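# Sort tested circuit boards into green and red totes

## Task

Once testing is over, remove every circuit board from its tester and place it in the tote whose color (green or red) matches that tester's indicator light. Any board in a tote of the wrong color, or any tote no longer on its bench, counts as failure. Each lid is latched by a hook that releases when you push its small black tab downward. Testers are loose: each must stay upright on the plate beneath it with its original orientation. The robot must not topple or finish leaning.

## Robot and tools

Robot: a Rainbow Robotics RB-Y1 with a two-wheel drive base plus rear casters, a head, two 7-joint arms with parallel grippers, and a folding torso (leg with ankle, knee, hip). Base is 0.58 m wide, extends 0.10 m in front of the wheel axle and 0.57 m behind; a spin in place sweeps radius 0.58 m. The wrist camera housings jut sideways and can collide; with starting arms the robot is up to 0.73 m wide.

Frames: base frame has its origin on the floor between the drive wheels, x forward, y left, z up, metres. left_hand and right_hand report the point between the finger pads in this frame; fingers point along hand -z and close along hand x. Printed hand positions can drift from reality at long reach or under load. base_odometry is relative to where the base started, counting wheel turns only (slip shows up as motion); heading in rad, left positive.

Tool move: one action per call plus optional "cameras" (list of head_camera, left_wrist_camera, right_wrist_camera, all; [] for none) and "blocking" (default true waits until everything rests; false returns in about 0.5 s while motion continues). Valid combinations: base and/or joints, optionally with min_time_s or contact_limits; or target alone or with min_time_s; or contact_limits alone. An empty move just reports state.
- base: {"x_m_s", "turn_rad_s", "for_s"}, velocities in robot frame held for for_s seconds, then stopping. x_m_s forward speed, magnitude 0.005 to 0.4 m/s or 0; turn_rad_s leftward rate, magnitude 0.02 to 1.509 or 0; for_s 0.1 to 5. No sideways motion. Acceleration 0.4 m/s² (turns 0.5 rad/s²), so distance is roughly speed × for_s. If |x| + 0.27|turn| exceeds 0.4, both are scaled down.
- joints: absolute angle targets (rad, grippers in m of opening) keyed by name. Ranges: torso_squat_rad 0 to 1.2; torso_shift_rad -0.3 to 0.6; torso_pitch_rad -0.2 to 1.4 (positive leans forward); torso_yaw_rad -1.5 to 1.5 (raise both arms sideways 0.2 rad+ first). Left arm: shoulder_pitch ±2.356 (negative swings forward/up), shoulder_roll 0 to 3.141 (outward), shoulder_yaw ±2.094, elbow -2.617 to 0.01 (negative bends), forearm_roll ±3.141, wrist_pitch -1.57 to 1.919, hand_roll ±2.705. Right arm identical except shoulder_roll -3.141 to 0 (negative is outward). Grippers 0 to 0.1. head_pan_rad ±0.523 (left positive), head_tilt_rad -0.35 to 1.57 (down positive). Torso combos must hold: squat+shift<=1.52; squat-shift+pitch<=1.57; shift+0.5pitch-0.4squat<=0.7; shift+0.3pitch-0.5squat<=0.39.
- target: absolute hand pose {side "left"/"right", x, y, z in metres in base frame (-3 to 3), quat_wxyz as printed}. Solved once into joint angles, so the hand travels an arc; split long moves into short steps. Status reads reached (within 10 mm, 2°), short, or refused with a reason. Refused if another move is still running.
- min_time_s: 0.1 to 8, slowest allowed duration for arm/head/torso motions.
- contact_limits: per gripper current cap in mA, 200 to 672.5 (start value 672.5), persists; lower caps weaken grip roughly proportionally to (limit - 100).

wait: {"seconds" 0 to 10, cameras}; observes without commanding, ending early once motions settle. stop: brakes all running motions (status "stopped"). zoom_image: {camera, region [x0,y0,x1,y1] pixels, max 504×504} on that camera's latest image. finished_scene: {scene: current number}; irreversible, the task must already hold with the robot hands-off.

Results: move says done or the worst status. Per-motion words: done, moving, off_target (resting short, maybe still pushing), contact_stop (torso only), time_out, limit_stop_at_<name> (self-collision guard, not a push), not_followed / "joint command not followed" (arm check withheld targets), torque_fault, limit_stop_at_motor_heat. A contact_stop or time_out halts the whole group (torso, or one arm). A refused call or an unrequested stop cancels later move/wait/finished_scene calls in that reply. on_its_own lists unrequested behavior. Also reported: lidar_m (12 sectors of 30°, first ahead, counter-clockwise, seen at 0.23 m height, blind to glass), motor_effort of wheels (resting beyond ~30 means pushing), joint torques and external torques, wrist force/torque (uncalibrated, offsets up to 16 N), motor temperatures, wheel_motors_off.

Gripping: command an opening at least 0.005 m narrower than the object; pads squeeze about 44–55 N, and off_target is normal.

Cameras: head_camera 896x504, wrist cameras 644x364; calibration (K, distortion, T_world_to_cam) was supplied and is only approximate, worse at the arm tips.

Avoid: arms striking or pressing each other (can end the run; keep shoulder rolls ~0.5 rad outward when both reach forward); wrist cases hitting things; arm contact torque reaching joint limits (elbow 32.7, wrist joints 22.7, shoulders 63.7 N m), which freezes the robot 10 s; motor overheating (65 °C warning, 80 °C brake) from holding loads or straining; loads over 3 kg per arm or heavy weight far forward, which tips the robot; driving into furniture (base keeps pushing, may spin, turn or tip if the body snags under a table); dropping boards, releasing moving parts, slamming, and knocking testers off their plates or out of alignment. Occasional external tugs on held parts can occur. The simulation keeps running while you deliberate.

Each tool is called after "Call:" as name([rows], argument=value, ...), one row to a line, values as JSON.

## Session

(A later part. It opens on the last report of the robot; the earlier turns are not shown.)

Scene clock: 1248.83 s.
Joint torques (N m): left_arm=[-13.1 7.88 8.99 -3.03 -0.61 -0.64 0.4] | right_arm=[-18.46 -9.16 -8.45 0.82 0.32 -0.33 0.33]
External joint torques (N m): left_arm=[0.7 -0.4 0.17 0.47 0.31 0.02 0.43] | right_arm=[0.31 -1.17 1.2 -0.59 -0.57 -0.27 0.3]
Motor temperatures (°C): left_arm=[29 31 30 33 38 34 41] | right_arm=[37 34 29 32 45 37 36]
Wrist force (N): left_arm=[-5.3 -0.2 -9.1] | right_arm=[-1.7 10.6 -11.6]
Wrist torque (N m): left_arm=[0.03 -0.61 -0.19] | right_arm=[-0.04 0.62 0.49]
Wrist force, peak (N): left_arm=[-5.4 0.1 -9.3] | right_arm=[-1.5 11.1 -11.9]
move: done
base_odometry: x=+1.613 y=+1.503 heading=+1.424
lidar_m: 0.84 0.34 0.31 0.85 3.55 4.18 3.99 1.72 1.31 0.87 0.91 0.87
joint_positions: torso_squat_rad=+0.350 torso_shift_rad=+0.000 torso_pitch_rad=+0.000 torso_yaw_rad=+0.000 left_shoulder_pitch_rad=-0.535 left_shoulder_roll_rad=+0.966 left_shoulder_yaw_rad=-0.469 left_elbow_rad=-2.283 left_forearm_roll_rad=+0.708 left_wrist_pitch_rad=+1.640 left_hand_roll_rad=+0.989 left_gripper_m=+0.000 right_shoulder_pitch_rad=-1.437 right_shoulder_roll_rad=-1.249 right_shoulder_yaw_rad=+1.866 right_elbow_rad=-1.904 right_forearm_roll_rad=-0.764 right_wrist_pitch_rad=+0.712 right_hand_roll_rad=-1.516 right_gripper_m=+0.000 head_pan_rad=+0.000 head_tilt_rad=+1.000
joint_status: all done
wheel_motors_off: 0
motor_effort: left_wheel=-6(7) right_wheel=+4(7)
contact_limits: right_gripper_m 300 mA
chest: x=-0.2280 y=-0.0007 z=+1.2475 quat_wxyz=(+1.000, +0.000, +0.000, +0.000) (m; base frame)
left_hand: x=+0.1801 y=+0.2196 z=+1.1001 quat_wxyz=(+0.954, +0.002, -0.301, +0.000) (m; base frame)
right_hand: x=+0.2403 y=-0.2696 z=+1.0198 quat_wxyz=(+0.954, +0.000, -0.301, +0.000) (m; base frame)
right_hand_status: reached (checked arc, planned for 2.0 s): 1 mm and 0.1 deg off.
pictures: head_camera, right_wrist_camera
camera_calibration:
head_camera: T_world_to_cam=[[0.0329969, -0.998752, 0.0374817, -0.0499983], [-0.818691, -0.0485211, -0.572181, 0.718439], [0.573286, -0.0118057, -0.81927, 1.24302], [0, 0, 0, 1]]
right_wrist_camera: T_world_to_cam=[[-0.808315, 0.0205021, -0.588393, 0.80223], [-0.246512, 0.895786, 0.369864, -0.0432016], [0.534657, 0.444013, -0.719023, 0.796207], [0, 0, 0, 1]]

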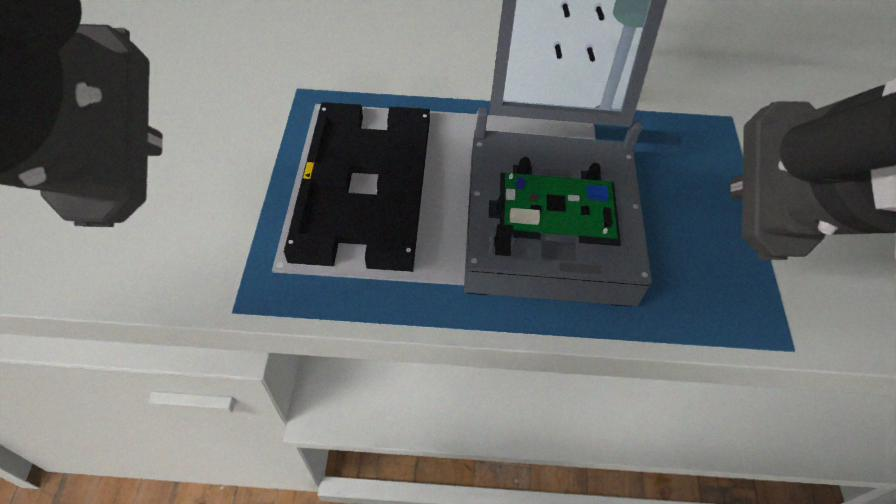

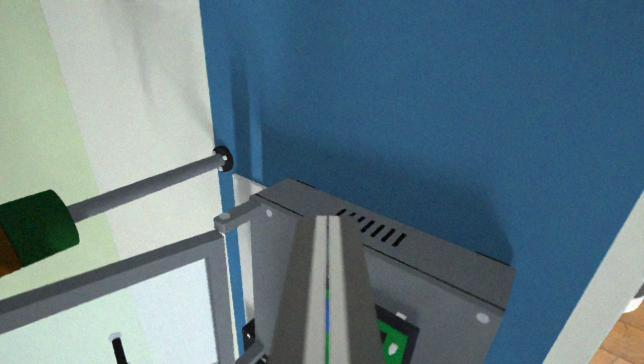

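Call:
move(target={"side":"right","x":0.22,"y":-0.24,"z":1.08,"quat_wxyz":[0.653,-0.271,-0.271,0.653]}, min_time_s=3, cameras=["head_camera","right_wrist_camera"])

Call:
move(joints={"right_gripper_m":0.06}, cameras=[])

Call:
move(target={"side":"right","x":0.285,"y":-0.205,"z":1.02,"quat_wxyz":[0.653,-0.271,-0.271,0.653]}, min_time_s=2, cameras=["head_camera","right_wrist_camera"])

Scene clock: 1287.00 s.
Joint torques (N m): left_arm=[-13.01 7.8 9.03 -3.04 -0.6 -0.63 0.4] | right_arm=[-16.97 -6.29 -7.27 1.02 1.06 0.68 0.22]
External joint torques (N m): left_arm=[0.79 -0.49 0.21 0.45 0.33 0.04 0.44] | right_arm=[0.18 -1.28 1.52 -0.53 -0.06 0.19 0.23]
Wrist force (N): left_arm=[-5.3 -0.3 -9.0] | right_arm=[2.3 14.8 -10.9]
Wrist torque (N m): left_arm=[0.04 -0.59 -0.20] | right_arm=[-0.28 0.90 0.53]
Wrist force, peak (N): left_arm=[-5.4 -0.2 -9.4] | right_arm=[2.1 15.1 -11.1]
move: done
base_odometry: x=+1.613 y=+1.503 heading=+1.424
lidar_m: 0.84 0.34 0.31 0.85 3.54 4.18 4.00 1.73 1.31 0.88 0.91 0.87
joint_positions: torso_squat_rad=+0.350 torso_shift_rad=+0.000 torso_pitch_rad=+0.000 torso_yaw_rad=+0.000 left_shoulder_pitch_rad=-0.535 left_shoulder_roll_rad=+0.966 left_shoulder_yaw_rad=-0.469 left_elbow_rad=-2.283 left_forearm_roll_rad=+0.708 left_wrist_pitch_rad=+1.640 left_hand_roll_rad=+0.989 left_gripper_m=+0.000 right_shoulder_pitch_rad=-1.722 right_shoulder_roll_rad=-1.282 right_shoulder_yaw_rad=+2.094 right_elbow_rad=-2.199 right_forearm_roll_rad=-0.472 right_wrist_pitch_rad=+0.863 right_hand_roll_rad=-0.363 right_gripper_m=+0.000 head_pan_rad=+0.000 head_tilt_rad=+1.000
joint_status: all done
wheel_motors_off: 0
motor_effort: left_wheel=-6(8) right_wheel=+4(7)
contact_limits: right_gripper_m 300 mA
chest: x=-0.2280 y=-0.0007 z=+1.2475 quat_wxyz=(+1.000, +0.000, +0.000, +0.000) (m; base frame)
left_hand: x=+0.1801 y=+0.2196 z=+1.1001 quat_wxyz=(+0.954, +0.002, -0.301, +0.000) (m; base frame)
right_hand: x=+0.2201 y=-0.2396 z=+1.0802 quat_wxyz=(+0.653, -0.272, -0.272, +0.652) (m; base frame)
right_hand_status: reached (checked arc, planned for 3.0 s): 0 mm and 0.2 deg off.
pictures: head_camera, right_wrist_camera
camera_calibration:
head_camera: T_world_to_cam=[[0.0329974, -0.998752, 0.0374814, -0.049998], [-0.818691, -0.0485213, -0.572181, 0.718438], [0.573286, -0.0118052, -0.81927, 1.24302], [0, 0, 0, 1]]
right_wrist_camera: T_world_to_cam=[[-0.00231027, -0.999616, -0.027624, -0.20672], [-0.946088, 0.0111324, -0.323717, 0.593767], [0.3239, 0.0253869, -0.945751, 1.02807], [0, 0, 0, 1]]

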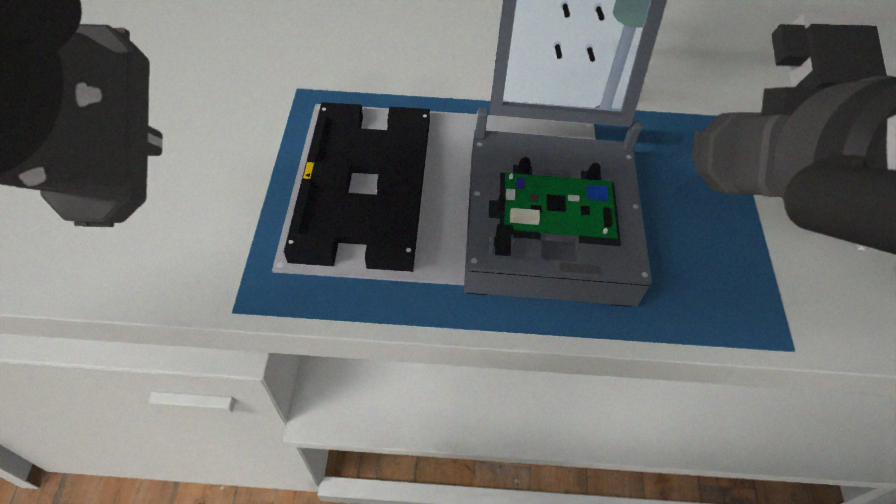

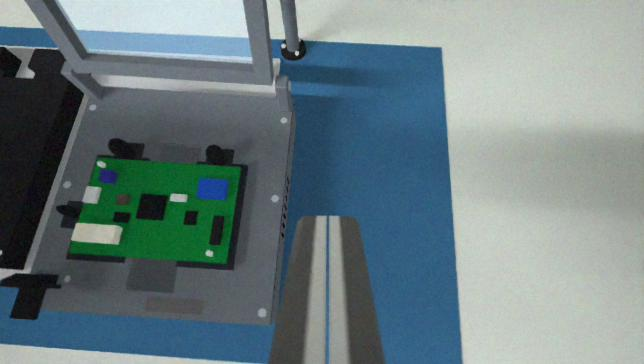

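Scene clock: 1288.20 s.
Joint torques (N m): left_arm=[-13 7.83 9.01 -3.07 -0.66 -0.55 0.26] | right_arm=[-17.11 -6.45 -7.27 1.04 1.04 0.7 0.22]
External joint torques (N m): left_arm=[0.79 -0.45 0.18 0.43 0.27 0.11 0.29] | right_arm=[0.04 -1.44 1.52 -0.52 -0.08 0.2 0.22]
Wrist force (N): left_arm=[-5.3 0.1 -8.9] | right_arm=[2.1 14.9 -10.8]
Wrist torque (N m): left_arm=[0.00 -0.57 -0.19] | right_arm=[-0.31 0.87 0.51]
Wrist force, peak (N): left_arm=[-5.4 -0.2 -9.4] | right_arm=[1.9 15.0 -11.2]
move: done
base_odometry: x=+1.613 y=+1.503 heading=+1.424
lidar_m: 0.84 0.34 0.31 0.85 3.55 4.18 4.00 1.71 1.31 0.87 0.91 0.87
joint_positions: torso_squat_rad=+0.350 torso_shift_rad=+0.000 torso_pitch_rad=+0.000 torso_yaw_rad=+0.000 left_shoulder_pitch_rad=-0.535 left_shoulder_roll_rad=+0.966 left_shoulder_yaw_rad=-0.469 left_elbow_rad=-2.283 left_forearm_roll_rad=+0.708 left_wrist_pitch_rad=+1.640 left_hand_roll_rad=+0.989 left_gripper_m=+0.000 right_shoulder_pitch_rad=-1.722 right_shoulder_roll_rad=-1.282 right_shoulder_yaw_rad=+2.094 right_elbow_rad=-2.199 right_forearm_roll_rad=-0.472 right_wrist_pitch_rad=+0.863 right_hand_roll_rad=-0.363 right_gripper_m=+0.060 head_pan_rad=+0.000 head_tilt_rad=+1.000
joint_status: all done
wheel_motors_off: 0
motor_effort: left_wheel=-5(7) right_wheel=+4(6)
contact_limits: right_gripper_m 300 mA
chest: x=-0.2280 y=-0.0007 z=+1.2475 quat_wxyz=(+1.000, +0.000, +0.000, +0.000) (m; base frame)
left_hand: x=+0.1801 y=+0.2196 z=+1.1001 quat_wxyz=(+0.954, +0.002, -0.301, +0.000) (m; base frame)
right_hand: x=+0.2201 y=-0.2396 z=+1.0802 quat_wxyz=(+0.653, -0.272, -0.272, +0.652) (m; base frame)
pictures: none

Scene clock: 1290.53 s.
Joint torques (N m): left_arm=[-13.1 7.71 9.12 -3.1 -0.62 -0.54 0.3] | right_arm=[-18.26 -5.43 -9.38 2.89 0.92 0.19 -0.3]
External joint torques (N m): left_arm=[0.69 -0.58 0.3 0.4 0.3 0.12 0.33] | right_arm=[2.98 2.2 -0.72 0.5 -0.06 -0.39 -0.29]
Wrist force (N): left_arm=[-5.3 -0.3 -9.1] | right_arm=[2.2 14.7 -11.2]
Wrist torque (N m): left_arm=[0.05 -0.59 -0.20] | right_arm=[-0.27 0.88 0.51]
Wrist force, peak (N): left_arm=[-5.3 -0.4 -9.3] | right_arm=[2.2 15.2 -11.0]
move: done
base_odometry: x=+1.613 y=+1.503 heading=+1.424
lidar_m: 0.85 0.34 0.31 0.85 3.55 4.19 3.99 1.71 1.32 0.86 0.90 0.87
joint_positions: torso_squat_rad=+0.350 torso_shift_rad=+0.000 torso_pitch_rad=+0.000 torso_yaw_rad=+0.000 left_shoulder_pitch_rad=-0.535 left_shoulder_roll_rad=+0.966 left_shoulder_yaw_rad=-0.469 left_elbow_rad=-2.283 left_forearm_roll_rad=+0.708 left_wrist_pitch_rad=+1.640 left_hand_roll_rad=+0.989 left_gripper_m=+0.000 right_shoulder_pitch_rad=-1.587 right_shoulder_roll_rad=-0.967 right_shoulder_yaw_rad=+2.063 right_elbow_rad=-1.809 right_forearm_roll_rad=-0.466 right_wrist_pitch_rad=+0.763 right_hand_roll_rad=-0.425 right_gripper_m=+0.060 head_pan_rad=+0.000 head_tilt_rad=+1.000
joint_status: all done
wheel_motors_off: 0
motor_effort: left_wheel=-6(8) right_wheel=+5(7)
contact_limits: right_gripper_m 300 mA
chest: x=-0.2280 y=-0.0007 z=+1.2475 quat_wxyz=(+1.000, +0.000, +0.000, +0.000) (m; base frame)
left_hand: x=+0.1801 y=+0.2196 z=+1.1001 quat_wxyz=(+0.954, +0.002, -0.301, +0.000) (m; base frame)
right_hand: x=+0.2845 y=-0.2052 z=+1.0208 quat_wxyz=(+0.653, -0.272, -0.272, +0.653) (m; base frame)
right_hand_status: reached (checked arc, planned for 2.0 s): 1 mm and 0.1 deg off.
pictures: head_camera, right_wrist_camera
camera_calibration:
head_camera: T_world_to_cam=[[0.0329971, -0.998752, 0.0374815, -0.0499981], [-0.818691, -0.0485212, -0.572181, 0.718439], [0.573286, -0.0118054, -0.81927, 1.24302], [0, 0, 0, 1]]
right_wrist_camera: T_world_to_cam=[[-0.00245388, -0.999646, -0.0265061, -0.174909], [-0.946561, 0.0108706, -0.322342, 0.633816], [0.322516, 0.0242987, -0.946252, 0.950892], [0, 0, 0, 1]]

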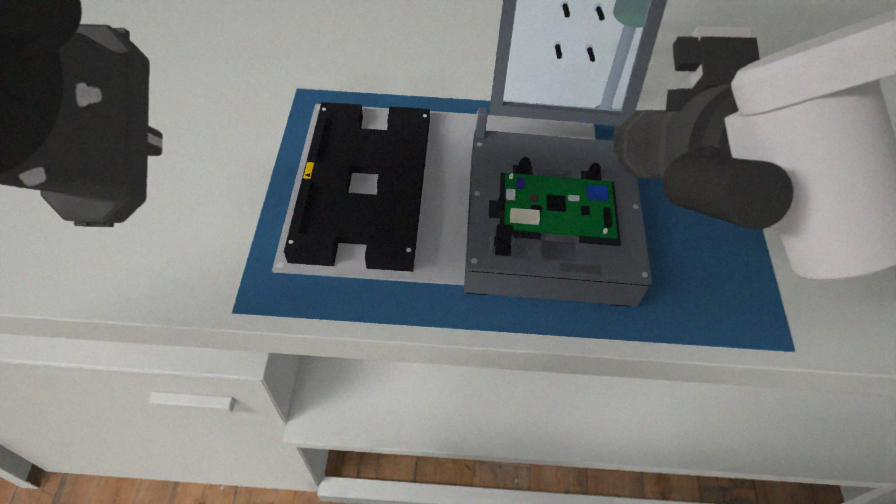

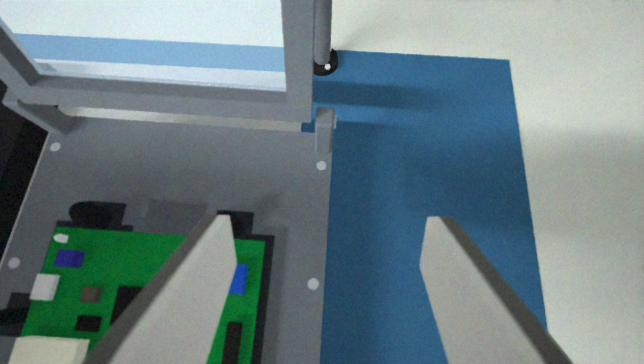

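Call:
move(target={"side":"right","x":0.32,"y":-0.204,"z":0.985,"quat_wxyz":[0.653,-0.271,-0.271,0.653]}, min_time_s=2, cameras=["head_camera","right_wrist_camera"])

Scene clock: 1296.60 s.
Joint torques (N m): left_arm=[-12.88 7.85 8.99 -3.15 -0.65 -0.62 0.43] | right_arm=[-19.79 -6.17 -8.16 3.67 0.29 0.27 0.42]
External joint torques (N m): left_arm=[0.92 -0.44 0.17 0.35 0.28 0.04 0.46] | right_arm=[3.16 2.39 -0.04 0.53 -0.54 -0.28 0.42]
Wrist force (N): left_arm=[-5.3 -0.2 -9.0] | right_arm=[2.3 14.6 -11.1]
Wrist torque (N m): left_arm=[0.02 -0.59 -0.21] | right_arm=[-0.27 0.88 0.51]
Wrist force, peak (N): left_arm=[-5.4 0.0 -9.4] | right_arm=[2.5 15.1 -11.2]
move: done
base_odometry: x=+1.613 y=+1.503 heading=+1.424
lidar_m: 0.85 0.33 0.30 0.85 3.55 4.18 4.00 1.72 1.32 0.88 0.91 0.88
joint_positions: torso_squat_rad=+0.350 torso_shift_rad=+0.000 torso_pitch_rad=+0.000 torso_yaw_rad=+0.000 left_shoulder_pitch_rad=-0.535 left_shoulder_roll_rad=+0.966 left_shoulder_yaw_rad=-0.469 left_elbow_rad=-2.283 left_forearm_roll_rad=+0.708 left_wrist_pitch_rad=+1.640 left_hand_roll_rad=+0.989 left_gripper_m=+0.000 right_shoulder_pitch_rad=-1.500 right_shoulder_roll_rad=-0.833 right_shoulder_yaw_rad=+2.063 right_elbow_rad=-1.543 right_forearm_roll_rad=-0.473 right_wrist_pitch_rad=+0.642 right_hand_roll_rad=-0.408 right_gripper_m=+0.060 head_pan_rad=+0.000 head_tilt_rad=+1.000
joint_status: all done
wheel_motors_off: 0
motor_effort: left_wheel=-6(7) right_wheel=+5(7)
contact_limits: right_gripper_m 300 mA
chest: x=-0.2280 y=-0.0007 z=+1.2475 quat_wxyz=(+1.000, +0.000, +0.000, +0.000) (m; base frame)
left_hand: x=+0.1801 y=+0.2196 z=+1.1001 quat_wxyz=(+0.954, +0.002, -0.301, +0.000) (m; base frame)
right_hand: x=+0.3202 y=-0.2041 z=+0.9854 quat_wxyz=(+0.653, -0.271, -0.271, +0.653) (m; base frame)
right_hand_status: reached (checked arc, planned for 2.0 s): 1 mm and 0.1 deg off.
pictures: head_camera, right_wrist_camera
camera_calibration:
head_camera: T_world_to_cam=[[0.032997, -0.998752, 0.0374817, -0.0499982], [-0.818691, -0.0485212, -0.572181, 0.718439], [0.573286, -0.0118057, -0.81927, 1.24302], [0, 0, 0, 1]]
right_wrist_camera: T_world_to_cam=[[-0.00251926, -0.999649, -0.0263745, -0.174818], [-0.94677, 0.0108744, -0.321727, 0.655648], [0.321901, 0.0241601, -0.946465, 0.906247], [0, 0, 0, 1]]

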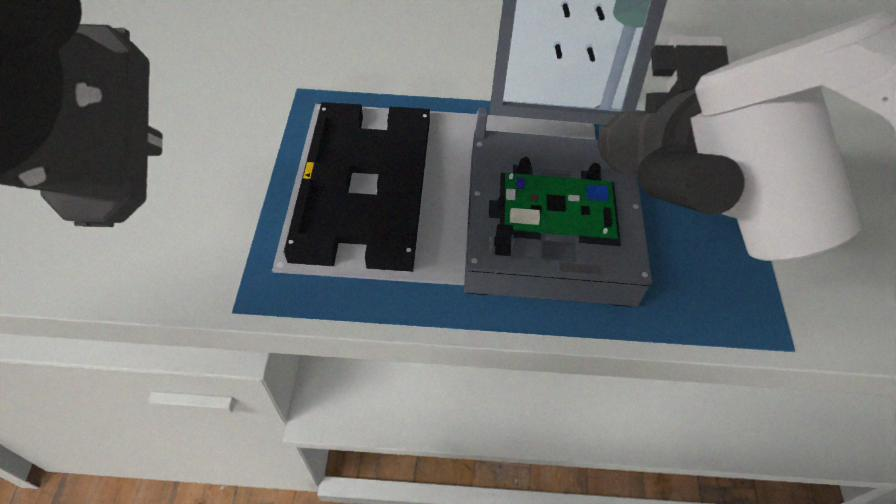

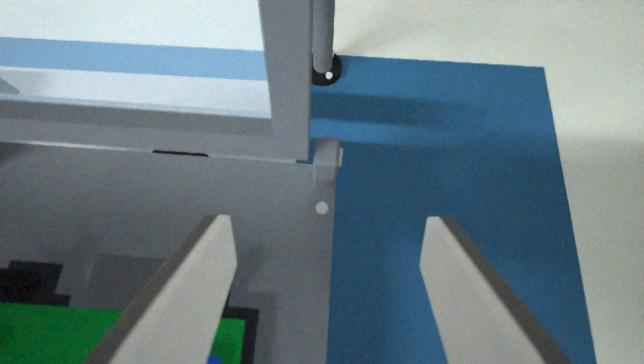

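Call:
move(joints={"right_gripper_m":0.04}, cameras=[])

Call:
move(target={"side":"right","x":0.332,"y":-0.2045,"z":0.968,"quat_wxyz":[0.653,-0.271,-0.271,0.653]}, min_time_s=2, cameras=["right_wrist_camera"])

Scene clock: 1308.80 s.
Joint torques (N m): left_arm=[-12.88 7.84 9.07 -3.06 -0.6 -0.62 0.32] | right_arm=[-19.58 -5.97 -7.94 3.65 0.2 0.22 0.28]
External joint torques (N m): left_arm=[0.92 -0.44 0.25 0.44 0.32 0.05 0.35] | right_arm=[3.37 2.59 0.19 0.5 -0.64 -0.33 0.29]
Wrist force (N): left_arm=[-5.2 -0.1 -8.9] | right_arm=[2.1 14.6 -11.1]
Wrist torque (N m): left_arm=[0.02 -0.59 -0.19] | right_arm=[-0.26 0.85 0.52]
Wrist force, peak (N): left_arm=[-5.3 0.1 -9.3] | right_arm=[2.5 14.9 -11.2]
move: done
base_odometry: x=+1.613 y=+1.503 heading=+1.424
lidar_m: 0.84 0.33 0.31 0.86 3.55 4.18 4.00 1.73 1.31 0.87 0.91 0.87
joint_positions: torso_squat_rad=+0.350 torso_shift_rad=+0.000 torso_pitch_rad=+0.000 torso_yaw_rad=+0.000 left_shoulder_pitch_rad=-0.535 left_shoulder_roll_rad=+0.966 left_shoulder_yaw_rad=-0.469 left_elbow_rad=-2.283 left_forearm_roll_rad=+0.708 left_wrist_pitch_rad=+1.640 left_hand_roll_rad=+0.989 left_gripper_m=+0.000 right_shoulder_pitch_rad=-1.500 right_shoulder_roll_rad=-0.833 right_shoulder_yaw_rad=+2.063 right_elbow_rad=-1.543 right_forearm_roll_rad=-0.473 right_wrist_pitch_rad=+0.642 right_hand_roll_rad=-0.408 right_gripper_m=+0.040 head_pan_rad=+0.000 head_tilt_rad=+1.000
joint_status: all done
wheel_motors_off: 0
motor_effort: left_wheel=-4(6) right_wheel=+5(7)
contact_limits: right_gripper_m 300 mA
chest: x=-0.2280 y=-0.0007 z=+1.2475 quat_wxyz=(+1.000, +0.000, +0.000, +0.000) (m; base frame)
left_hand: x=+0.1801 y=+0.2196 z=+1.1001 quat_wxyz=(+0.954, +0.002, -0.301, +0.000) (m; base frame)
right_hand: x=+0.3202 y=-0.2041 z=+0.9854 quat_wxyz=(+0.653, -0.271, -0.271, +0.653) (m; base frame)
pictures: none

Scene clock: 1311.13 s.
Joint torques (N m): left_arm=[-13.11 7.99 9.06 -2.97 -0.58 -0.68 0.33] | right_arm=[-20.24 -6.29 -6.37 3.97 0.84 0.26 0.33]
External joint torques (N m): left_arm=[0.69 -0.29 0.24 0.53 0.34 -0.02 0.37] | right_arm=[3.26 2.55 1.4 0.53 0.07 -0.29 0.33]
Wrist force (N): left_arm=[-5.2 -0.2 -9.1] | right_arm=[2.2 14.6 -10.7]
Wrist torque (N m): left_arm=[0.03 -0.57 -0.19] | right_arm=[-0.29 0.85 0.51]
Wrist force, peak (N): left_arm=[-5.3 -0.4 -9.4] | right_arm=[2.3 14.8 -11.4]
move: done
base_odometry: x=+1.613 y=+1.503 heading=+1.424
lidar_m: 0.84 0.34 0.31 0.86 3.54 4.19 4.01 1.72 1.32 0.87 0.91 0.87
joint_positions: torso_squat_rad=+0.350 torso_shift_rad=+0.000 torso_pitch_rad=+0.000 torso_yaw_rad=+0.000 left_shoulder_pitch_rad=-0.535 left_shoulder_roll_rad=+0.966 left_shoulder_yaw_rad=-0.469 left_elbow_rad=-2.283 left_forearm_roll_rad=+0.708 left_wrist_pitch_rad=+1.640 left_hand_roll_rad=+0.989 left_gripper_m=+0.000 right_shoulder_pitch_rad=-1.457 right_shoulder_roll_rad=-0.777 right_shoulder_yaw_rad=+2.063 right_elbow_rad=-1.428 right_forearm_roll_rad=-0.471 right_wrist_pitch_rad=+0.591 right_hand_roll_rad=-0.403 right_gripper_m=+0.040 head_pan_rad=+0.000 head_tilt_rad=+1.000
joint_status: all done
wheel_motors_off: 0
motor_effort: left_wheel=-5(7) right_wheel=+6(7)
contact_limits: right_gripper_m 300 mA
chest: x=-0.2280 y=-0.0007 z=+1.2475 quat_wxyz=(+1.000, +0.000, +0.000, +0.000) (m; base frame)
left_hand: x=+0.1801 y=+0.2196 z=+1.1001 quat_wxyz=(+0.954, +0.002, -0.301, +0.000) (m; base frame)
right_hand: x=+0.3322 y=-0.2046 z=+0.9686 quat_wxyz=(+0.653, -0.271, -0.272, +0.653) (m; base frame)
right_hand_status: reached (checked arc, planned for 2.0 s): 1 mm and 0.1 deg off.
pictures: right_wrist_camera
camera_calibration:
right_wrist_camera: T_world_to_cam=[[-0.00264295, -0.999638, -0.0267646, -0.175222], [-0.946675, 0.0111242, -0.321997, 0.661874], [0.322178, 0.0244864, -0.946362, 0.886375], [0, 0, 0, 1]]

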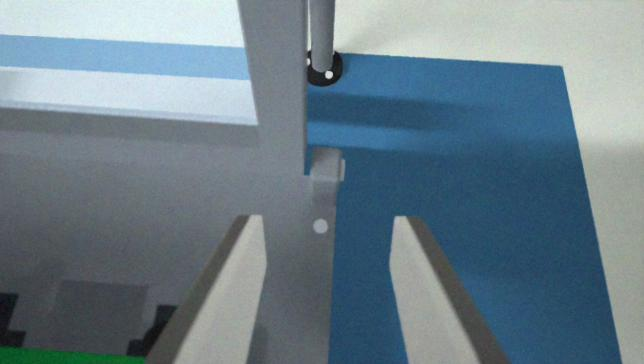

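Call:
move(target={"side":"right","x":0.345,"y":-0.2035,"z":0.965,"quat_wxyz":[0.653,-0.271,-0.271,0.653]}, min_time_s=1.5, cameras=["right_wrist_camera"])

Call:
move(target={"side":"right","x":0.352,"y":-0.2035,"z":0.965,"quat_wxyz":[0.653,-0.271,-0.271,0.653]}, min_time_s=1.5, cameras=["right_wrist_camera","head_camera"])

Scene clock: 1323.03 s.
Joint torques (N m): left_arm=[-12.77 7.91 8.91 -3.14 -0.61 -0.64 0.33] | right_arm=[-20.75 -6.45 -5.98 4.36 0.13 0.15 0.29]
External joint torques (N m): left_arm=[1.03 -0.38 0.09 0.35 0.32 0.03 0.36] | right_arm=[3.29 2.56 1.48 0.47 -0.59 -0.35 0.29]
Wrist force (N): left_arm=[-5.4 -0.1 -8.9] | right_arm=[1.9 14.7 -10.9]
Wrist torque (N m): left_arm=[0.01 -0.61 -0.18] | right_arm=[-0.28 0.82 0.52]
Wrist force, peak (N): left_arm=[-5.3 -0.2 -9.4] | right_arm=[2.2 15.0 -11.0]
move: done
base_odometry: x=+1.613 y=+1.503 heading=+1.424
lidar_m: 0.84 0.33 0.31 0.85 3.54 4.19 4.00 1.73 1.31 0.87 0.91 0.88
joint_positions: torso_squat_rad=+0.350 torso_shift_rad=+0.000 torso_pitch_rad=+0.000 torso_yaw_rad=+0.000 left_shoulder_pitch_rad=-0.535 left_shoulder_roll_rad=+0.966 left_shoulder_yaw_rad=-0.469 left_elbow_rad=-2.283 left_forearm_roll_rad=+0.708 left_wrist_pitch_rad=+1.640 left_hand_roll_rad=+0.989 left_gripper_m=+0.000 right_shoulder_pitch_rad=-1.450 right_shoulder_roll_rad=-0.736 right_shoulder_yaw_rad=+2.070 right_elbow_rad=-1.338 right_forearm_roll_rad=-0.515 right_wrist_pitch_rad=+0.543 right_hand_roll_rad=-0.368 right_gripper_m=+0.040 head_pan_rad=+0.000 head_tilt_rad=+1.000
joint_status: all done
wheel_motors_off: 0
motor_effort: left_wheel=-6(7) right_wheel=+5(7)
contact_limits: right_gripper_m 300 mA
chest: x=-0.2280 y=-0.0007 z=+1.2475 quat_wxyz=(+1.000, +0.000, +0.000, +0.000) (m; base frame)
left_hand: x=+0.1801 y=+0.2196 z=+1.1001 quat_wxyz=(+0.954, +0.002, -0.301, +0.000) (m; base frame)
right_hand: x=+0.3453 y=-0.2036 z=+0.9656 quat_wxyz=(+0.653, -0.271, -0.272, +0.653) (m; base frame)
right_hand_status: reached (checked arc, planned for 1.5 s): 1 mm and 0.1 deg off.
pictures: right_wrist_camera
camera_calibration:
right_wrist_camera: T_world_to_cam=[[-0.00251311, -0.999639, -0.0267438, -0.17433], [-0.94662, 0.0109988, -0.322164, 0.673409], [0.322342, 0.0245066, -0.946306, 0.879146], [0, 0, 0, 1]]

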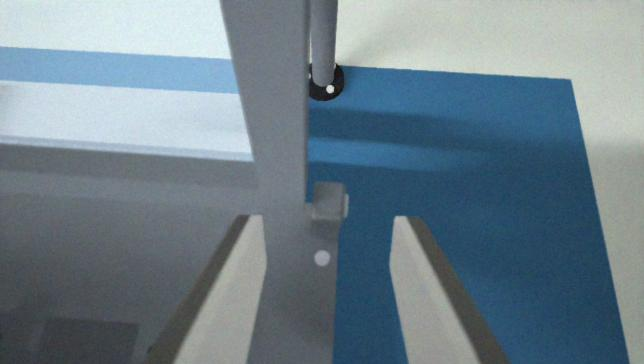

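Scene clock: 1324.87 s.
Joint torques (N m): left_arm=[-13 7.88 9.27 -3.09 -0.64 -0.63 0.37] | right_arm=[-26.28 -8.04 -8.4 7.57 1.02 0.63 0.15]
External joint torques (N m): left_arm=[0.79 -0.4 0.45 0.41 0.28 0.04 0.4] | right_arm=[-2 1.04 -1.1 3.46 0.33 0.15 0.16]
Wrist force (N): left_arm=[-5.3 -0.4 -9.0] | right_arm=[1.1 22.9 -7.0]
Wrist torque (N m): left_arm=[0.05 -0.59 -0.20] | right_arm=[-0.12 0.79 0.69]
Wrist force, peak (N): left_arm=[-5.4 -0.2 -9.3] | right_arm=[3.6 26.2 -5.6]
move: done
base_odometry: x=+1.613 y=+1.503 heading=+1.424
lidar_m: 0.85 0.34 0.31 0.85 3.55 4.19 4.01 1.72 1.30 0.87 0.91 0.88
joint_positions: torso_squat_rad=+0.350 torso_shift_rad=+0.000 torso_pitch_rad=+0.000 torso_yaw_rad=+0.000 left_shoulder_pitch_rad=-0.535 left_shoulder_roll_rad=+0.966 left_shoulder_yaw_rad=-0.469 left_elbow_rad=-2.283 left_forearm_roll_rad=+0.708 left_wrist_pitch_rad=+1.640 left_hand_roll_rad=+0.989 left_gripper_m=+0.000 right_shoulder_pitch_rad=-1.449 right_shoulder_roll_rad=-0.718 right_shoulder_yaw_rad=+2.076 right_elbow_rad=-1.297 right_forearm_roll_rad=-0.541 right_wrist_pitch_rad=+0.518 right_hand_roll_rad=-0.349 right_gripper_m=+0.040 head_pan_rad=+0.000 head_tilt_rad=+1.000
joint_status: all done
wheel_motors_off: 0
motor_effort: left_wheel=-5(7) right_wheel=+4(7)
contact_limits: right_gripper_m 300 mA
chest: x=-0.2281 y=-0.0007 z=+1.2475 quat_wxyz=(+1.000, +0.000, +0.000, +0.000) (m; base frame)
left_hand: x=+0.1801 y=+0.2196 z=+1.1001 quat_wxyz=(+0.954, +0.002, -0.301, +0.000) (m; base frame)
right_hand: x=+0.3511 y=-0.2035 z=+0.9649 quat_wxyz=(+0.653, -0.271, -0.272, +0.653) (m; base frame)
right_hand_status: reached (checked arc, planned for 1.5 s): 1 mm and 0.1 deg off.
pictures: head_camera, right_wrist_camera
camera_calibration:
head_camera: T_world_to_cam=[[0.0329963, -0.998752, 0.0374822, -0.0499985], [-0.818678, -0.0485212, -0.5722, 0.718447], [0.573304, -0.0118054, -0.819257, 1.24302], [0, 0, 0, 1]]
right_wrist_camera: T_world_to_cam=[[-0.00213173, -0.999631, -0.0270672, -0.17414], [-0.946854, 0.0107241, -0.321484, 0.678048], [0.321656, 0.0249434, -0.946528, 0.877101], [0, 0, 0, 1]]

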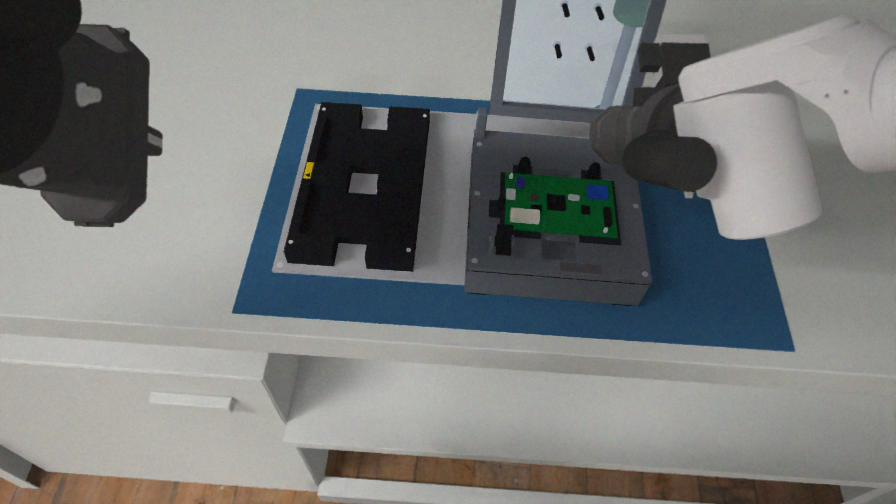

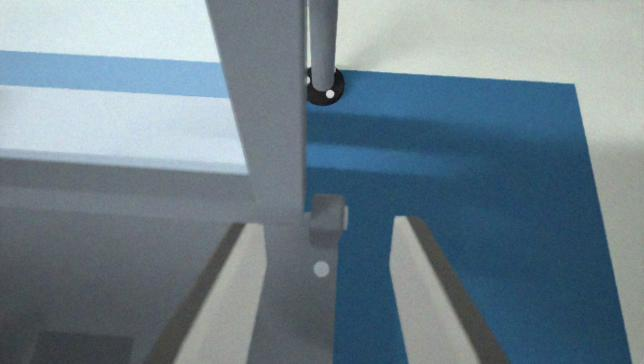

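Call:
move(joints={"right_gripper_m":0.0}, cameras=["right_wrist_camera"])

Scene clock: 1329.00 s.
Joint torques (N m): left_arm=[-12.88 7.83 9.05 -3.13 -0.63 -0.62 0.35] | right_arm=[-27.38 -11.68 -8.99 7.58 1.18 1.48 0.25]
External joint torques (N m): left_arm=[0.91 -0.45 0.23 0.37 0.29 0.05 0.38] | right_arm=[-3.1 -2.6 -1.7 3.47 0.48 1.01 0.25]
Wrist force (N): left_arm=[-5.4 0.0 -9.0] | right_arm=[2.2 24.4 -13.2]
Wrist torque (N m): left_arm=[0.00 -0.61 -0.19] | right_arm=[-0.09 0.81 0.65]
Wrist force, peak (N): left_arm=[-5.2 -0.3 -9.3] | right_arm=[6.9 26.4 -9.4]
move: off_target
base_odometry: x=+1.613 y=+1.503 heading=+1.424
lidar_m: 0.85 0.34 0.31 0.85 3.54 4.18 4.00 1.72 1.31 0.88 0.91 0.87
joint_positions: torso_squat_rad=+0.350 torso_shift_rad=+0.000 torso_pitch_rad=+0.000 torso_yaw_rad=+0.000 left_shoulder_pitch_rad=-0.535 left_shoulder_roll_rad=+0.966 left_shoulder_yaw_rad=-0.469 left_elbow_rad=-2.283 left_forearm_roll_rad=+0.708 left_wrist_pitch_rad=+1.640 left_hand_roll_rad=+0.989 left_gripper_m=+0.000 right_shoulder_pitch_rad=-1.449 right_shoulder_roll_rad=-0.717 right_shoulder_yaw_rad=+2.076 right_elbow_rad=-1.297 right_forearm_roll_rad=-0.541 right_wrist_pitch_rad=+0.518 right_hand_roll_rad=-0.349 right_gripper_m=+0.009 head_pan_rad=+0.000 head_tilt_rad=+1.000
joint_status: right_gripper_m off_target (ended at +0.009, target +0.000)
wheel_motors_off: 0
motor_effort: left_wheel=-5(7) right_wheel=+5(6)
contact_limits: right_gripper_m 300 mA
chest: x=-0.2280 y=-0.0008 z=+1.2475 quat_wxyz=(+1.000, +0.000, +0.000, +0.000) (m; base frame)
left_hand: x=+0.1801 y=+0.2196 z=+1.1001 quat_wxyz=(+0.954, +0.002, -0.301, +0.000) (m; base frame)
right_hand: x=+0.3509 y=-0.2030 z=+0.9645 quat_wxyz=(+0.653, -0.271, -0.272, +0.653) (m; base frame)
pictures: right_wrist_camera
camera_calibration:
right_wrist_camera: T_world_to_cam=[[-0.00121085, -0.999628, -0.0272378, -0.173797], [-0.947081, 0.00988951, -0.320843, 0.677016], [0.320993, 0.0254079, -0.946741, 0.877352], [0, 0, 0, 1]]

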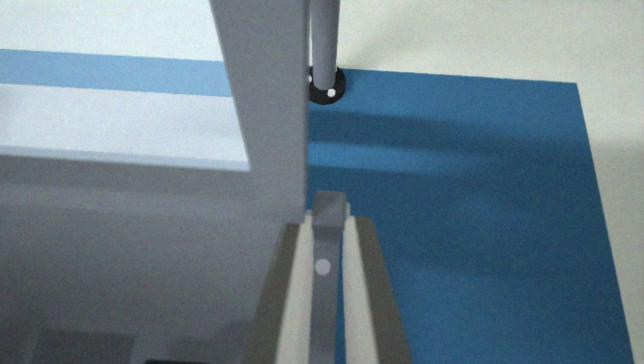

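Gripped (9 mm). Increase grip and lift.

Call:
move(contact_limits={"right_gripper_m":672}, joints={"right_gripper_m":0.0}, cameras=[])

Call:
move(target={"side":"right","x":0.351,"y":-0.202,"z":0.972,"quat_wxyz":[0.653,-0.271,-0.271,0.653]}, min_time_s=1.5)

Scene clock: 1336.27 s.
Joint torques (N m): left_arm=[-13.01 7.79 9.18 -3.16 -0.61 -0.63 0.32] | right_arm=[-27.15 -11.61 -8.93 7.64 1.22 1.46 0.1]
External joint torques (N m): left_arm=[0.79 -0.5 0.36 0.34 0.31 0.03 0.35] | right_arm=[-2.87 -2.54 -1.64 3.54 0.52 0.99 0.1]
Wrist force (N): left_arm=[-5.0 0.1 -9.0] | right_arm=[2.8 24.5 -12.5]
Wrist torque (N m): left_arm=[0.00 -0.56 -0.20] | right_arm=[-0.07 0.76 0.65]
Wrist force, peak (N): left_arm=[-5.6 -0.1 -9.3] | right_arm=[2.9 25.0 -12.5]
move: off_target
base_odometry: x=+1.613 y=+1.503 heading=+1.424
lidar_m: 0.84 0.34 0.32 0.85 3.54 4.19 4.00 1.71 1.31 0.87 0.90 0.87
joint_positions: torso_squat_rad=+0.350 torso_shift_rad=+0.000 torso_pitch_rad=+0.000 torso_yaw_rad=+0.000 left_shoulder_pitch_rad=-0.535 left_shoulder_roll_rad=+0.966 left_shoulder_yaw_rad=-0.469 left_elbow_rad=-2.283 left_forearm_roll_rad=+0.708 left_wrist_pitch_rad=+1.640 left_hand_roll_rad=+0.989 left_gripper_m=+0.000 right_shoulder_pitch_rad=-1.449 right_shoulder_roll_rad=-0.717 right_shoulder_yaw_rad=+2.076 right_elbow_rad=-1.297 right_forearm_roll_rad=-0.541 right_wrist_pitch_rad=+0.518 right_hand_roll_rad=-0.349 right_gripper_m=+0.008 head_pan_rad=+0.000 head_tilt_rad=+1.000
joint_status: right_gripper_m off_target (ended at +0.008, target +0.000)
wheel_motors_off: 0
motor_effort: left_wheel=-6(6) right_wheel=+5(6)
contact_limits: right_gripper_m 672 mA
chest: x=-0.2280 y=-0.0008 z=+1.2475 quat_wxyz=(+1.000, +0.000, +0.000, +0.000) (m; base frame)
left_hand: x=+0.1801 y=+0.2196 z=+1.1001 quat_wxyz=(+0.954, +0.002, -0.301, +0.000) (m; base frame)
right_hand: x=+0.3509 y=-0.2030 z=+0.9645 quat_wxyz=(+0.653, -0.271, -0.272, +0.653) (m; base frame)
pictures: none

Scene clock: 1338.10 s.
Joint torques (N m): left_arm=[-13.05 7.95 9.07 -3.13 -0.65 -0.61 0.35] | right_arm=[-31.88 -15.24 -9.28 7.32 1.15 2.14 0.02]
External joint torques (N m): left_arm=[0.74 -0.34 0.24 0.37 0.27 0.05 0.38] | right_arm=[-7.62 -6.21 -1.92 3.19 0.44 1.69 0.02]
Wrist force (N): left_arm=[-5.2 -0.3 -8.9] | right_arm=[5.0 26.1 -21.4]
Wrist torque (N m): left_arm=[0.04 -0.58 -0.20] | right_arm=[0.03 0.93 0.80]
Wrist force, peak (N): left_arm=[-5.4 0.1 -9.2] | right_arm=[4.5 26.5 -21.2]
move: done
base_odometry: x=+1.613 y=+1.503 heading=+1.424
lidar_m: 0.85 0.33 0.32 0.85 3.54 4.18 4.00 1.72 1.31 0.87 0.91 0.87
joint_positions: torso_squat_rad=+0.350 torso_shift_rad=+0.000 torso_pitch_rad=+0.000 torso_yaw_rad=+0.000 left_shoulder_pitch_rad=-0.535 left_shoulder_roll_rad=+0.966 left_shoulder_yaw_rad=-0.469 left_elbow_rad=-2.283 left_forearm_roll_rad=+0.708 left_wrist_pitch_rad=+1.640 left_hand_roll_rad=+0.989 left_gripper_m=+0.000 right_shoulder_pitch_rad=-1.467 right_shoulder_roll_rad=-0.725 right_shoulder_yaw_rad=+2.080 right_elbow_rad=-1.318 right_forearm_roll_rad=-0.560 right_wrist_pitch_rad=+0.525 right_hand_roll_rad=-0.340 right_gripper_m=+0.008 head_pan_rad=+0.000 head_tilt_rad=+1.000
joint_status: all done
wheel_motors_off: 0
motor_effort: left_wheel=-5(7) right_wheel=+5(7)
contact_limits: right_gripper_m 672 mA
chest: x=-0.2279 y=-0.0008 z=+1.2475 quat_wxyz=(+1.000, +0.000, +0.000, +0.000) (m; base frame)
left_hand: x=+0.1803 y=+0.2196 z=+1.1000 quat_wxyz=(+0.954, +0.002, -0.301, +0.000) (m; base frame)
right_hand: x=+0.3500 y=-0.2013 z=+0.9698 quat_wxyz=(+0.653, -0.270, -0.270, +0.654) (m; base frame)
right_hand_status: reached (checked arc, planned for 1.5 s): 2 mm and 0.2 deg off.
pictures: head_camera, left_wrist_camera, right_wrist_camera
camera_calibration:
head_camera: T_world_to_cam=[[0.0330344, -0.998754, 0.0374166, -0.0499414], [-0.818881, -0.0485106, -0.57191, 0.718197], [0.573012, -0.0117471, -0.819463, 1.2431], [0, 0, 0, 1]]
left_wrist_camera: T_world_to_cam=[[0.8255, 0.014297, 0.564222, -0.773925], [-0.263595, -0.874189, 0.407812, -0.174836], [0.499067, -0.485375, -0.717874, 0.87531], [0, 0, 0, 1]]
right_wrist_camera: T_world_to_cam=[[-0.000843753, -0.99964, -0.0268242, -0.17247], [-0.948206, 0.00932061, -0.31752, 0.6749], [0.317655, 0.0251669, -0.947872, 0.88485], [0, 0, 0, 1]]

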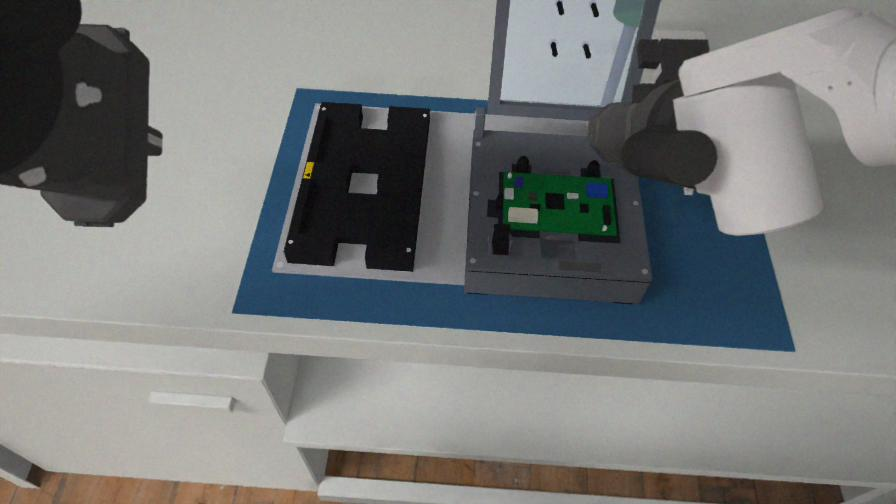

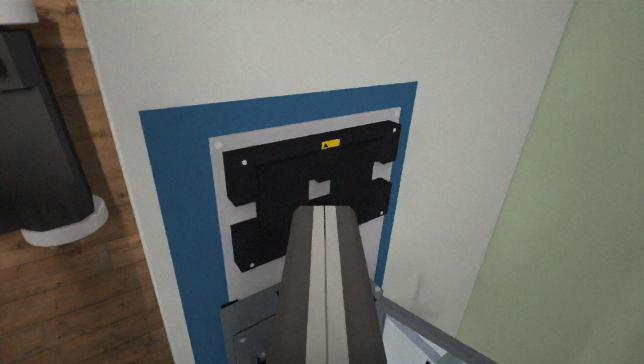

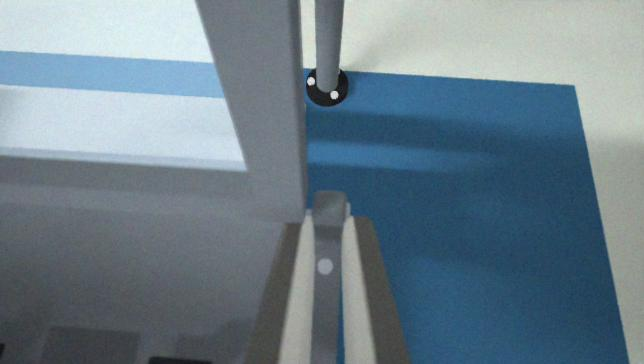

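Call:
move(target={"side":"right","x":0.353,"y":-0.19,"z":0.974,"quat_wxyz":[0.653,-0.271,-0.271,0.653]}, min_time_s=2, cameras=["head_camera","right_wrist_camera"])

Scene clock: 1345.57 s.
Joint torques (N m): left_arm=[-13.08 7.97 9.06 -3.05 -0.62 -0.57 0.45] | right_arm=[-31.78 -6.74 -12.35 6.19 1.17 0.35 -0.03]
External joint torques (N m): left_arm=[0.71 -0.32 0.24 0.45 0.3 0.09 0.48] | right_arm=[-7.38 2.25 -5.02 2 0.44 -0.09 -0.03]
Wrist force (N): left_arm=[-5.4 -0.5 -9.0] | right_arm=[-1.5 24.9 -20.0]
Wrist torque (N m): left_arm=[0.05 -0.60 -0.19] | right_arm=[-0.11 1.09 0.95]
Wrist force, peak (N): left_arm=[-5.4 0.0 -9.4] | right_arm=[5.6 27.9 -20.9]
move: done
base_odometry: x=+1.613 y=+1.503 heading=+1.424
lidar_m: 0.84 0.33 0.31 0.84 3.55 4.18 3.99 1.72 1.31 0.87 0.91 0.86
joint_positions: torso_squat_rad=+0.350 torso_shift_rad=+0.000 torso_pitch_rad=+0.000 torso_yaw_rad=+0.000 left_shoulder_pitch_rad=-0.535 left_shoulder_roll_rad=+0.966 left_shoulder_yaw_rad=-0.469 left_elbow_rad=-2.283 left_forearm_roll_rad=+0.708 left_wrist_pitch_rad=+1.640 left_hand_roll_rad=+0.989 left_gripper_m=+0.000 right_shoulder_pitch_rad=-1.481 right_shoulder_roll_rad=-0.702 right_shoulder_yaw_rad=+2.080 right_elbow_rad=-1.312 right_forearm_roll_rad=-0.587 right_wrist_pitch_rad=+0.540 right_hand_roll_rad=-0.333 right_gripper_m=+0.008 head_pan_rad=+0.000 head_tilt_rad=+1.000
joint_status: all done
wheel_motors_off: 0
motor_effort: left_wheel=-6(7) right_wheel=+6(7)
contact_limits: right_gripper_m 672 mA
chest: x=-0.2279 y=-0.0008 z=+1.2475 quat_wxyz=(+1.000, +0.001, +0.000, +0.000) (m; base frame)
left_hand: x=+0.1803 y=+0.2196 z=+1.1000 quat_wxyz=(+0.954, +0.002, -0.301, +0.000) (m; base frame)
right_hand: x=+0.3517 y=-0.1911 z=+0.9726 quat_wxyz=(+0.653, -0.271, -0.270, +0.653) (m; base frame)
right_hand_status: reached (checked arc, planned for 2.0 s): 2 mm and 0.1 deg off.
pictures: head_camera, right_wrist_camera
camera_calibration:
head_camera: T_world_to_cam=[[0.0330078, -0.998755, 0.0373897, -0.0499364], [-0.81889, -0.0484732, -0.571901, 0.718186], [0.573001, -0.0117408, -0.81947, 1.24311], [0, 0, 0, 1]]
right_wrist_camera: T_world_to_cam=[[-0.00290622, -0.999665, -0.0257323, -0.162528], [-0.947697, 0.0109661, -0.318983, 0.678892], [0.319158, 0.0234594, -0.947411, 0.885374], [0, 0, 0, 1]]

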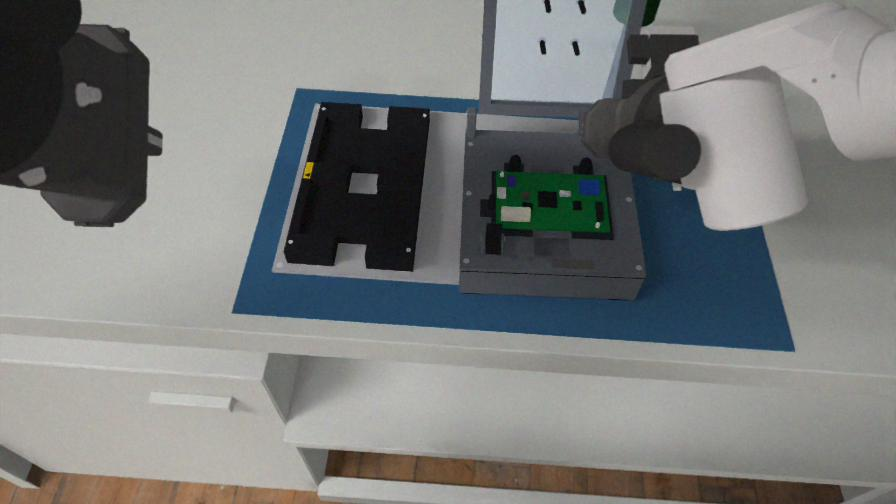

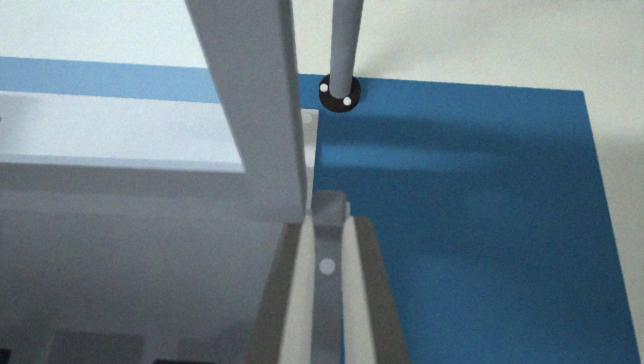

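Call:
move(target={"side":"right","x":0.357,"y":-0.18,"z":0.974,"quat_wxyz":[0.653,-0.271,-0.271,0.653]}, min_time_s=2, cameras=["head_camera","right_wrist_camera"])

Call:
move(target={"side":"right","x":0.367,"y":-0.174,"z":0.975,"quat_wxyz":[0.653,-0.271,-0.271,0.653]}, min_time_s=2, cameras=["head_camera","right_wrist_camera"])

Scene clock: 1355.37 s.
Joint torques (N m): left_arm=[-13 7.81 9.09 -3.06 -0.56 -0.64 0.42] | right_arm=[-32.07 -5.9 -12.67 6.24 1.04 0.12 -0.18]
External joint torques (N m): left_arm=[0.8 -0.48 0.27 0.45 0.36 0.02 0.45] | right_arm=[-7.47 3.11 -5.45 1.91 0.3 -0.31 -0.17]
Wrist force (N): left_arm=[-5.2 -0.2 -9.4] | right_arm=[-3.0 24.6 -19.1]
Wrist torque (N m): left_arm=[0.01 -0.57 -0.19] | right_arm=[-0.16 0.96 1.07]
Wrist force, peak (N): left_arm=[-5.3 -0.2 -9.5] | right_arm=[-1.4 25.0 -20.1]
move: done
base_odometry: x=+1.613 y=+1.503 heading=+1.424
lidar_m: 0.85 0.33 0.31 0.85 3.54 4.19 4.00 1.73 1.31 0.87 0.91 0.88
joint_positions: torso_squat_rad=+0.350 torso_shift_rad=+0.000 torso_pitch_rad=+0.000 torso_yaw_rad=+0.000 left_shoulder_pitch_rad=-0.535 left_shoulder_roll_rad=+0.966 left_shoulder_yaw_rad=-0.469 left_elbow_rad=-2.283 left_forearm_roll_rad=+0.708 left_wrist_pitch_rad=+1.640 left_hand_roll_rad=+0.989 left_gripper_m=+0.000 right_shoulder_pitch_rad=-1.487 right_shoulder_roll_rad=-0.669 right_shoulder_yaw_rad=+2.080 right_elbow_rad=-1.283 right_forearm_roll_rad=-0.618 right_wrist_pitch_rad=+0.542 right_hand_roll_rad=-0.319 right_gripper_m=+0.008 head_pan_rad=+0.000 head_tilt_rad=+1.000
joint_status: all done
wheel_motors_off: 0
motor_effort: left_wheel=-5(7) right_wheel=+4(7)
contact_limits: right_gripper_m 672 mA
chest: x=-0.2279 y=-0.0008 z=+1.2475 quat_wxyz=(+1.000, +0.001, +0.000, +0.000) (m; base frame)
left_hand: x=+0.1803 y=+0.2196 z=+1.1000 quat_wxyz=(+0.954, +0.002, -0.301, +0.000) (m; base frame)
right_hand: x=+0.3555 y=-0.1811 z=+0.9730 quat_wxyz=(+0.653, -0.271, -0.270, +0.653) (m; base frame)
right_hand_status: reached (checked arc, planned for 2.0 s): 2 mm and 0.1 deg off.
pictures: head_camera, right_wrist_camera
camera_calibration:
head_camera: T_world_to_cam=[[0.0330002, -0.998756, 0.0373884, -0.0499379], [-0.81889, -0.0484663, -0.571901, 0.718186], [0.573001, -0.0117442, -0.81947, 1.24311], [0, 0, 0, 1]]
right_wrist_camera: T_world_to_cam=[[-0.00311195, -0.999659, -0.0259138, -0.152308], [-0.947424, 0.011239, -0.319784, 0.683171], [0.319967, 0.0235562, -0.947136, 0.883776], [0, 0, 0, 1]]

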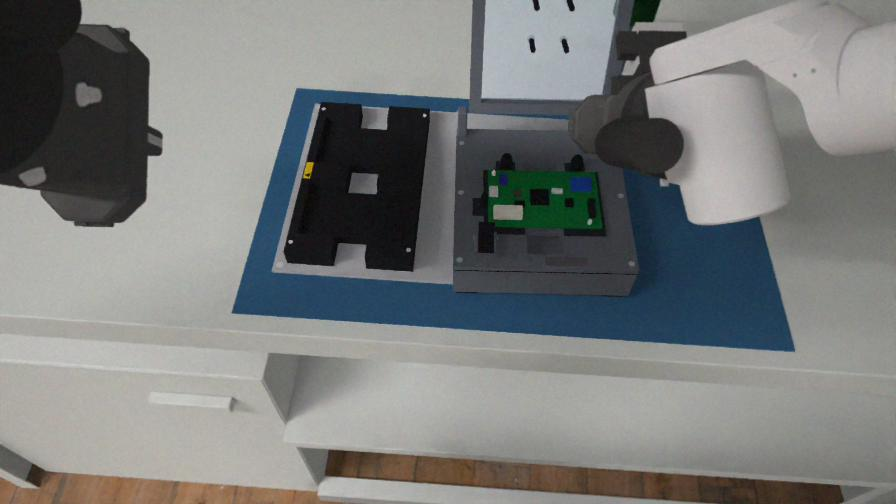

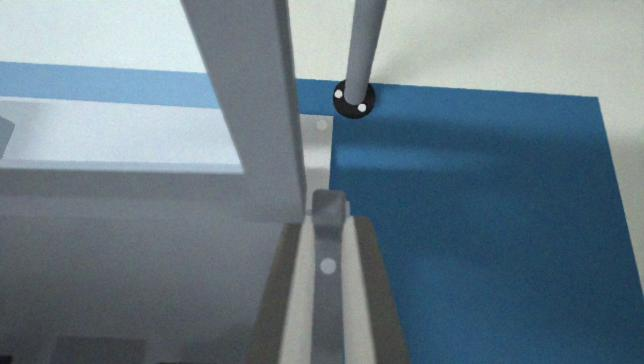

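Scene clock: 1357.70 s.
Joint torques (N m): left_arm=[-12.87 8.01 9.16 -3.16 -0.69 -0.58 0.4] | right_arm=[-32.67 -6.07 -10.88 7.19 0.73 -0.66 -0.39]
External joint torques (N m): left_arm=[0.92 -0.28 0.34 0.34 0.24 0.08 0.44] | right_arm=[-7.62 3.04 -4.01 2.43 0.02 -1.02 -0.38]
Wrist force (N): left_arm=[-5.0 -0.1 -9.2] | right_arm=[-3.6 25.2 -18.5]
Wrist torque (N m): left_arm=[0.03 -0.55 -0.18] | right_arm=[-0.22 0.88 1.28]
Wrist force, peak (N): left_arm=[-5.4 -0.3 -9.3] | right_arm=[4.7 29.7 -20.0]
move: done
base_odometry: x=+1.613 y=+1.503 heading=+1.424
lidar_m: 0.84 0.34 0.31 0.85 3.54 4.18 4.00 1.72 1.31 0.87 0.91 0.87
joint_positions: torso_squat_rad=+0.350 torso_shift_rad=+0.000 torso_pitch_rad=+0.000 torso_yaw_rad=+0.000 left_shoulder_pitch_rad=-0.535 left_shoulder_roll_rad=+0.966 left_shoulder_yaw_rad=-0.469 left_elbow_rad=-2.283 left_forearm_roll_rad=+0.708 left_wrist_pitch_rad=+1.640 left_hand_roll_rad=+0.989 left_gripper_m=+0.000 right_shoulder_pitch_rad=-1.491 right_shoulder_roll_rad=-0.626 right_shoulder_yaw_rad=+2.089 right_elbow_rad=-1.206 right_forearm_roll_rad=-0.688 right_wrist_pitch_rad=+0.510 right_hand_roll_rad=-0.268 right_gripper_m=+0.008 head_pan_rad=+0.000 head_tilt_rad=+1.000
joint_status: all done
wheel_motors_off: 0
motor_effort: left_wheel=-7(8) right_wheel=+5(6)
contact_limits: right_gripper_m 672 mA
chest: x=-0.2279 y=-0.0008 z=+1.2475 quat_wxyz=(+1.000, +0.001, +0.000, +0.000) (m; base frame)
left_hand: x=+0.1803 y=+0.2196 z=+1.1000 quat_wxyz=(+0.954, +0.002, -0.301, +0.000) (m; base frame)
right_hand: x=+0.3661 y=-0.1751 z=+0.9737 quat_wxyz=(+0.654, -0.271, -0.270, +0.653) (m; base frame)
right_hand_status: reached (checked arc, planned for 2.0 s): 2 mm and 0.1 deg off.
pictures: head_camera, right_wrist_camera
camera_calibration:
head_camera: T_world_to_cam=[[0.0329906, -0.998756, 0.0373797, -0.0499373], [-0.818899, -0.0484533, -0.571889, 0.718173], [0.572989, -0.0117432, -0.819479, 1.24311], [0, 0, 0, 1]]
right_wrist_camera: T_world_to_cam=[[-0.00345273, -0.99967, -0.0254732, -0.1465], [-0.947623, 0.0114064, -0.319187, 0.692933], [0.319372, 0.0230369, -0.947349, 0.88119], [0, 0, 0, 1]]

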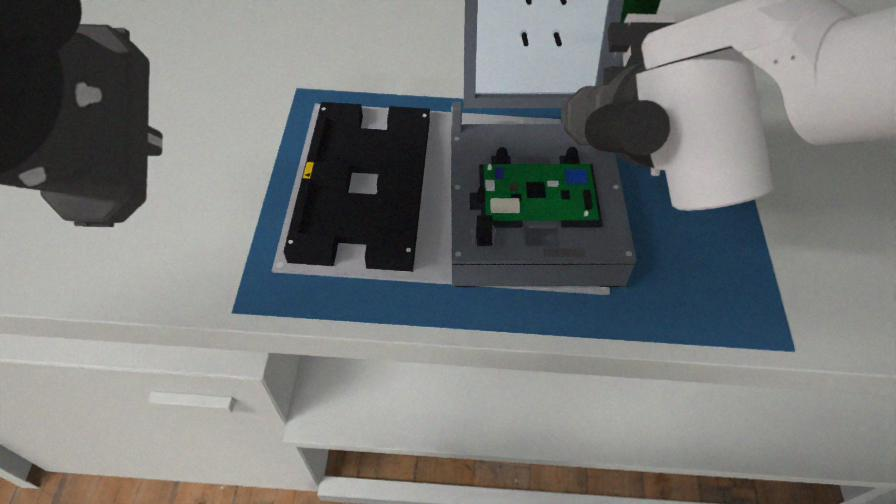

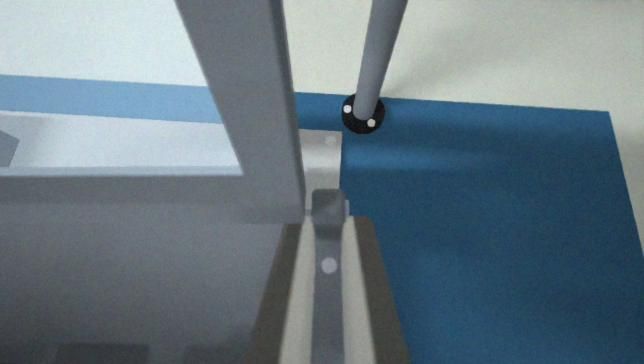

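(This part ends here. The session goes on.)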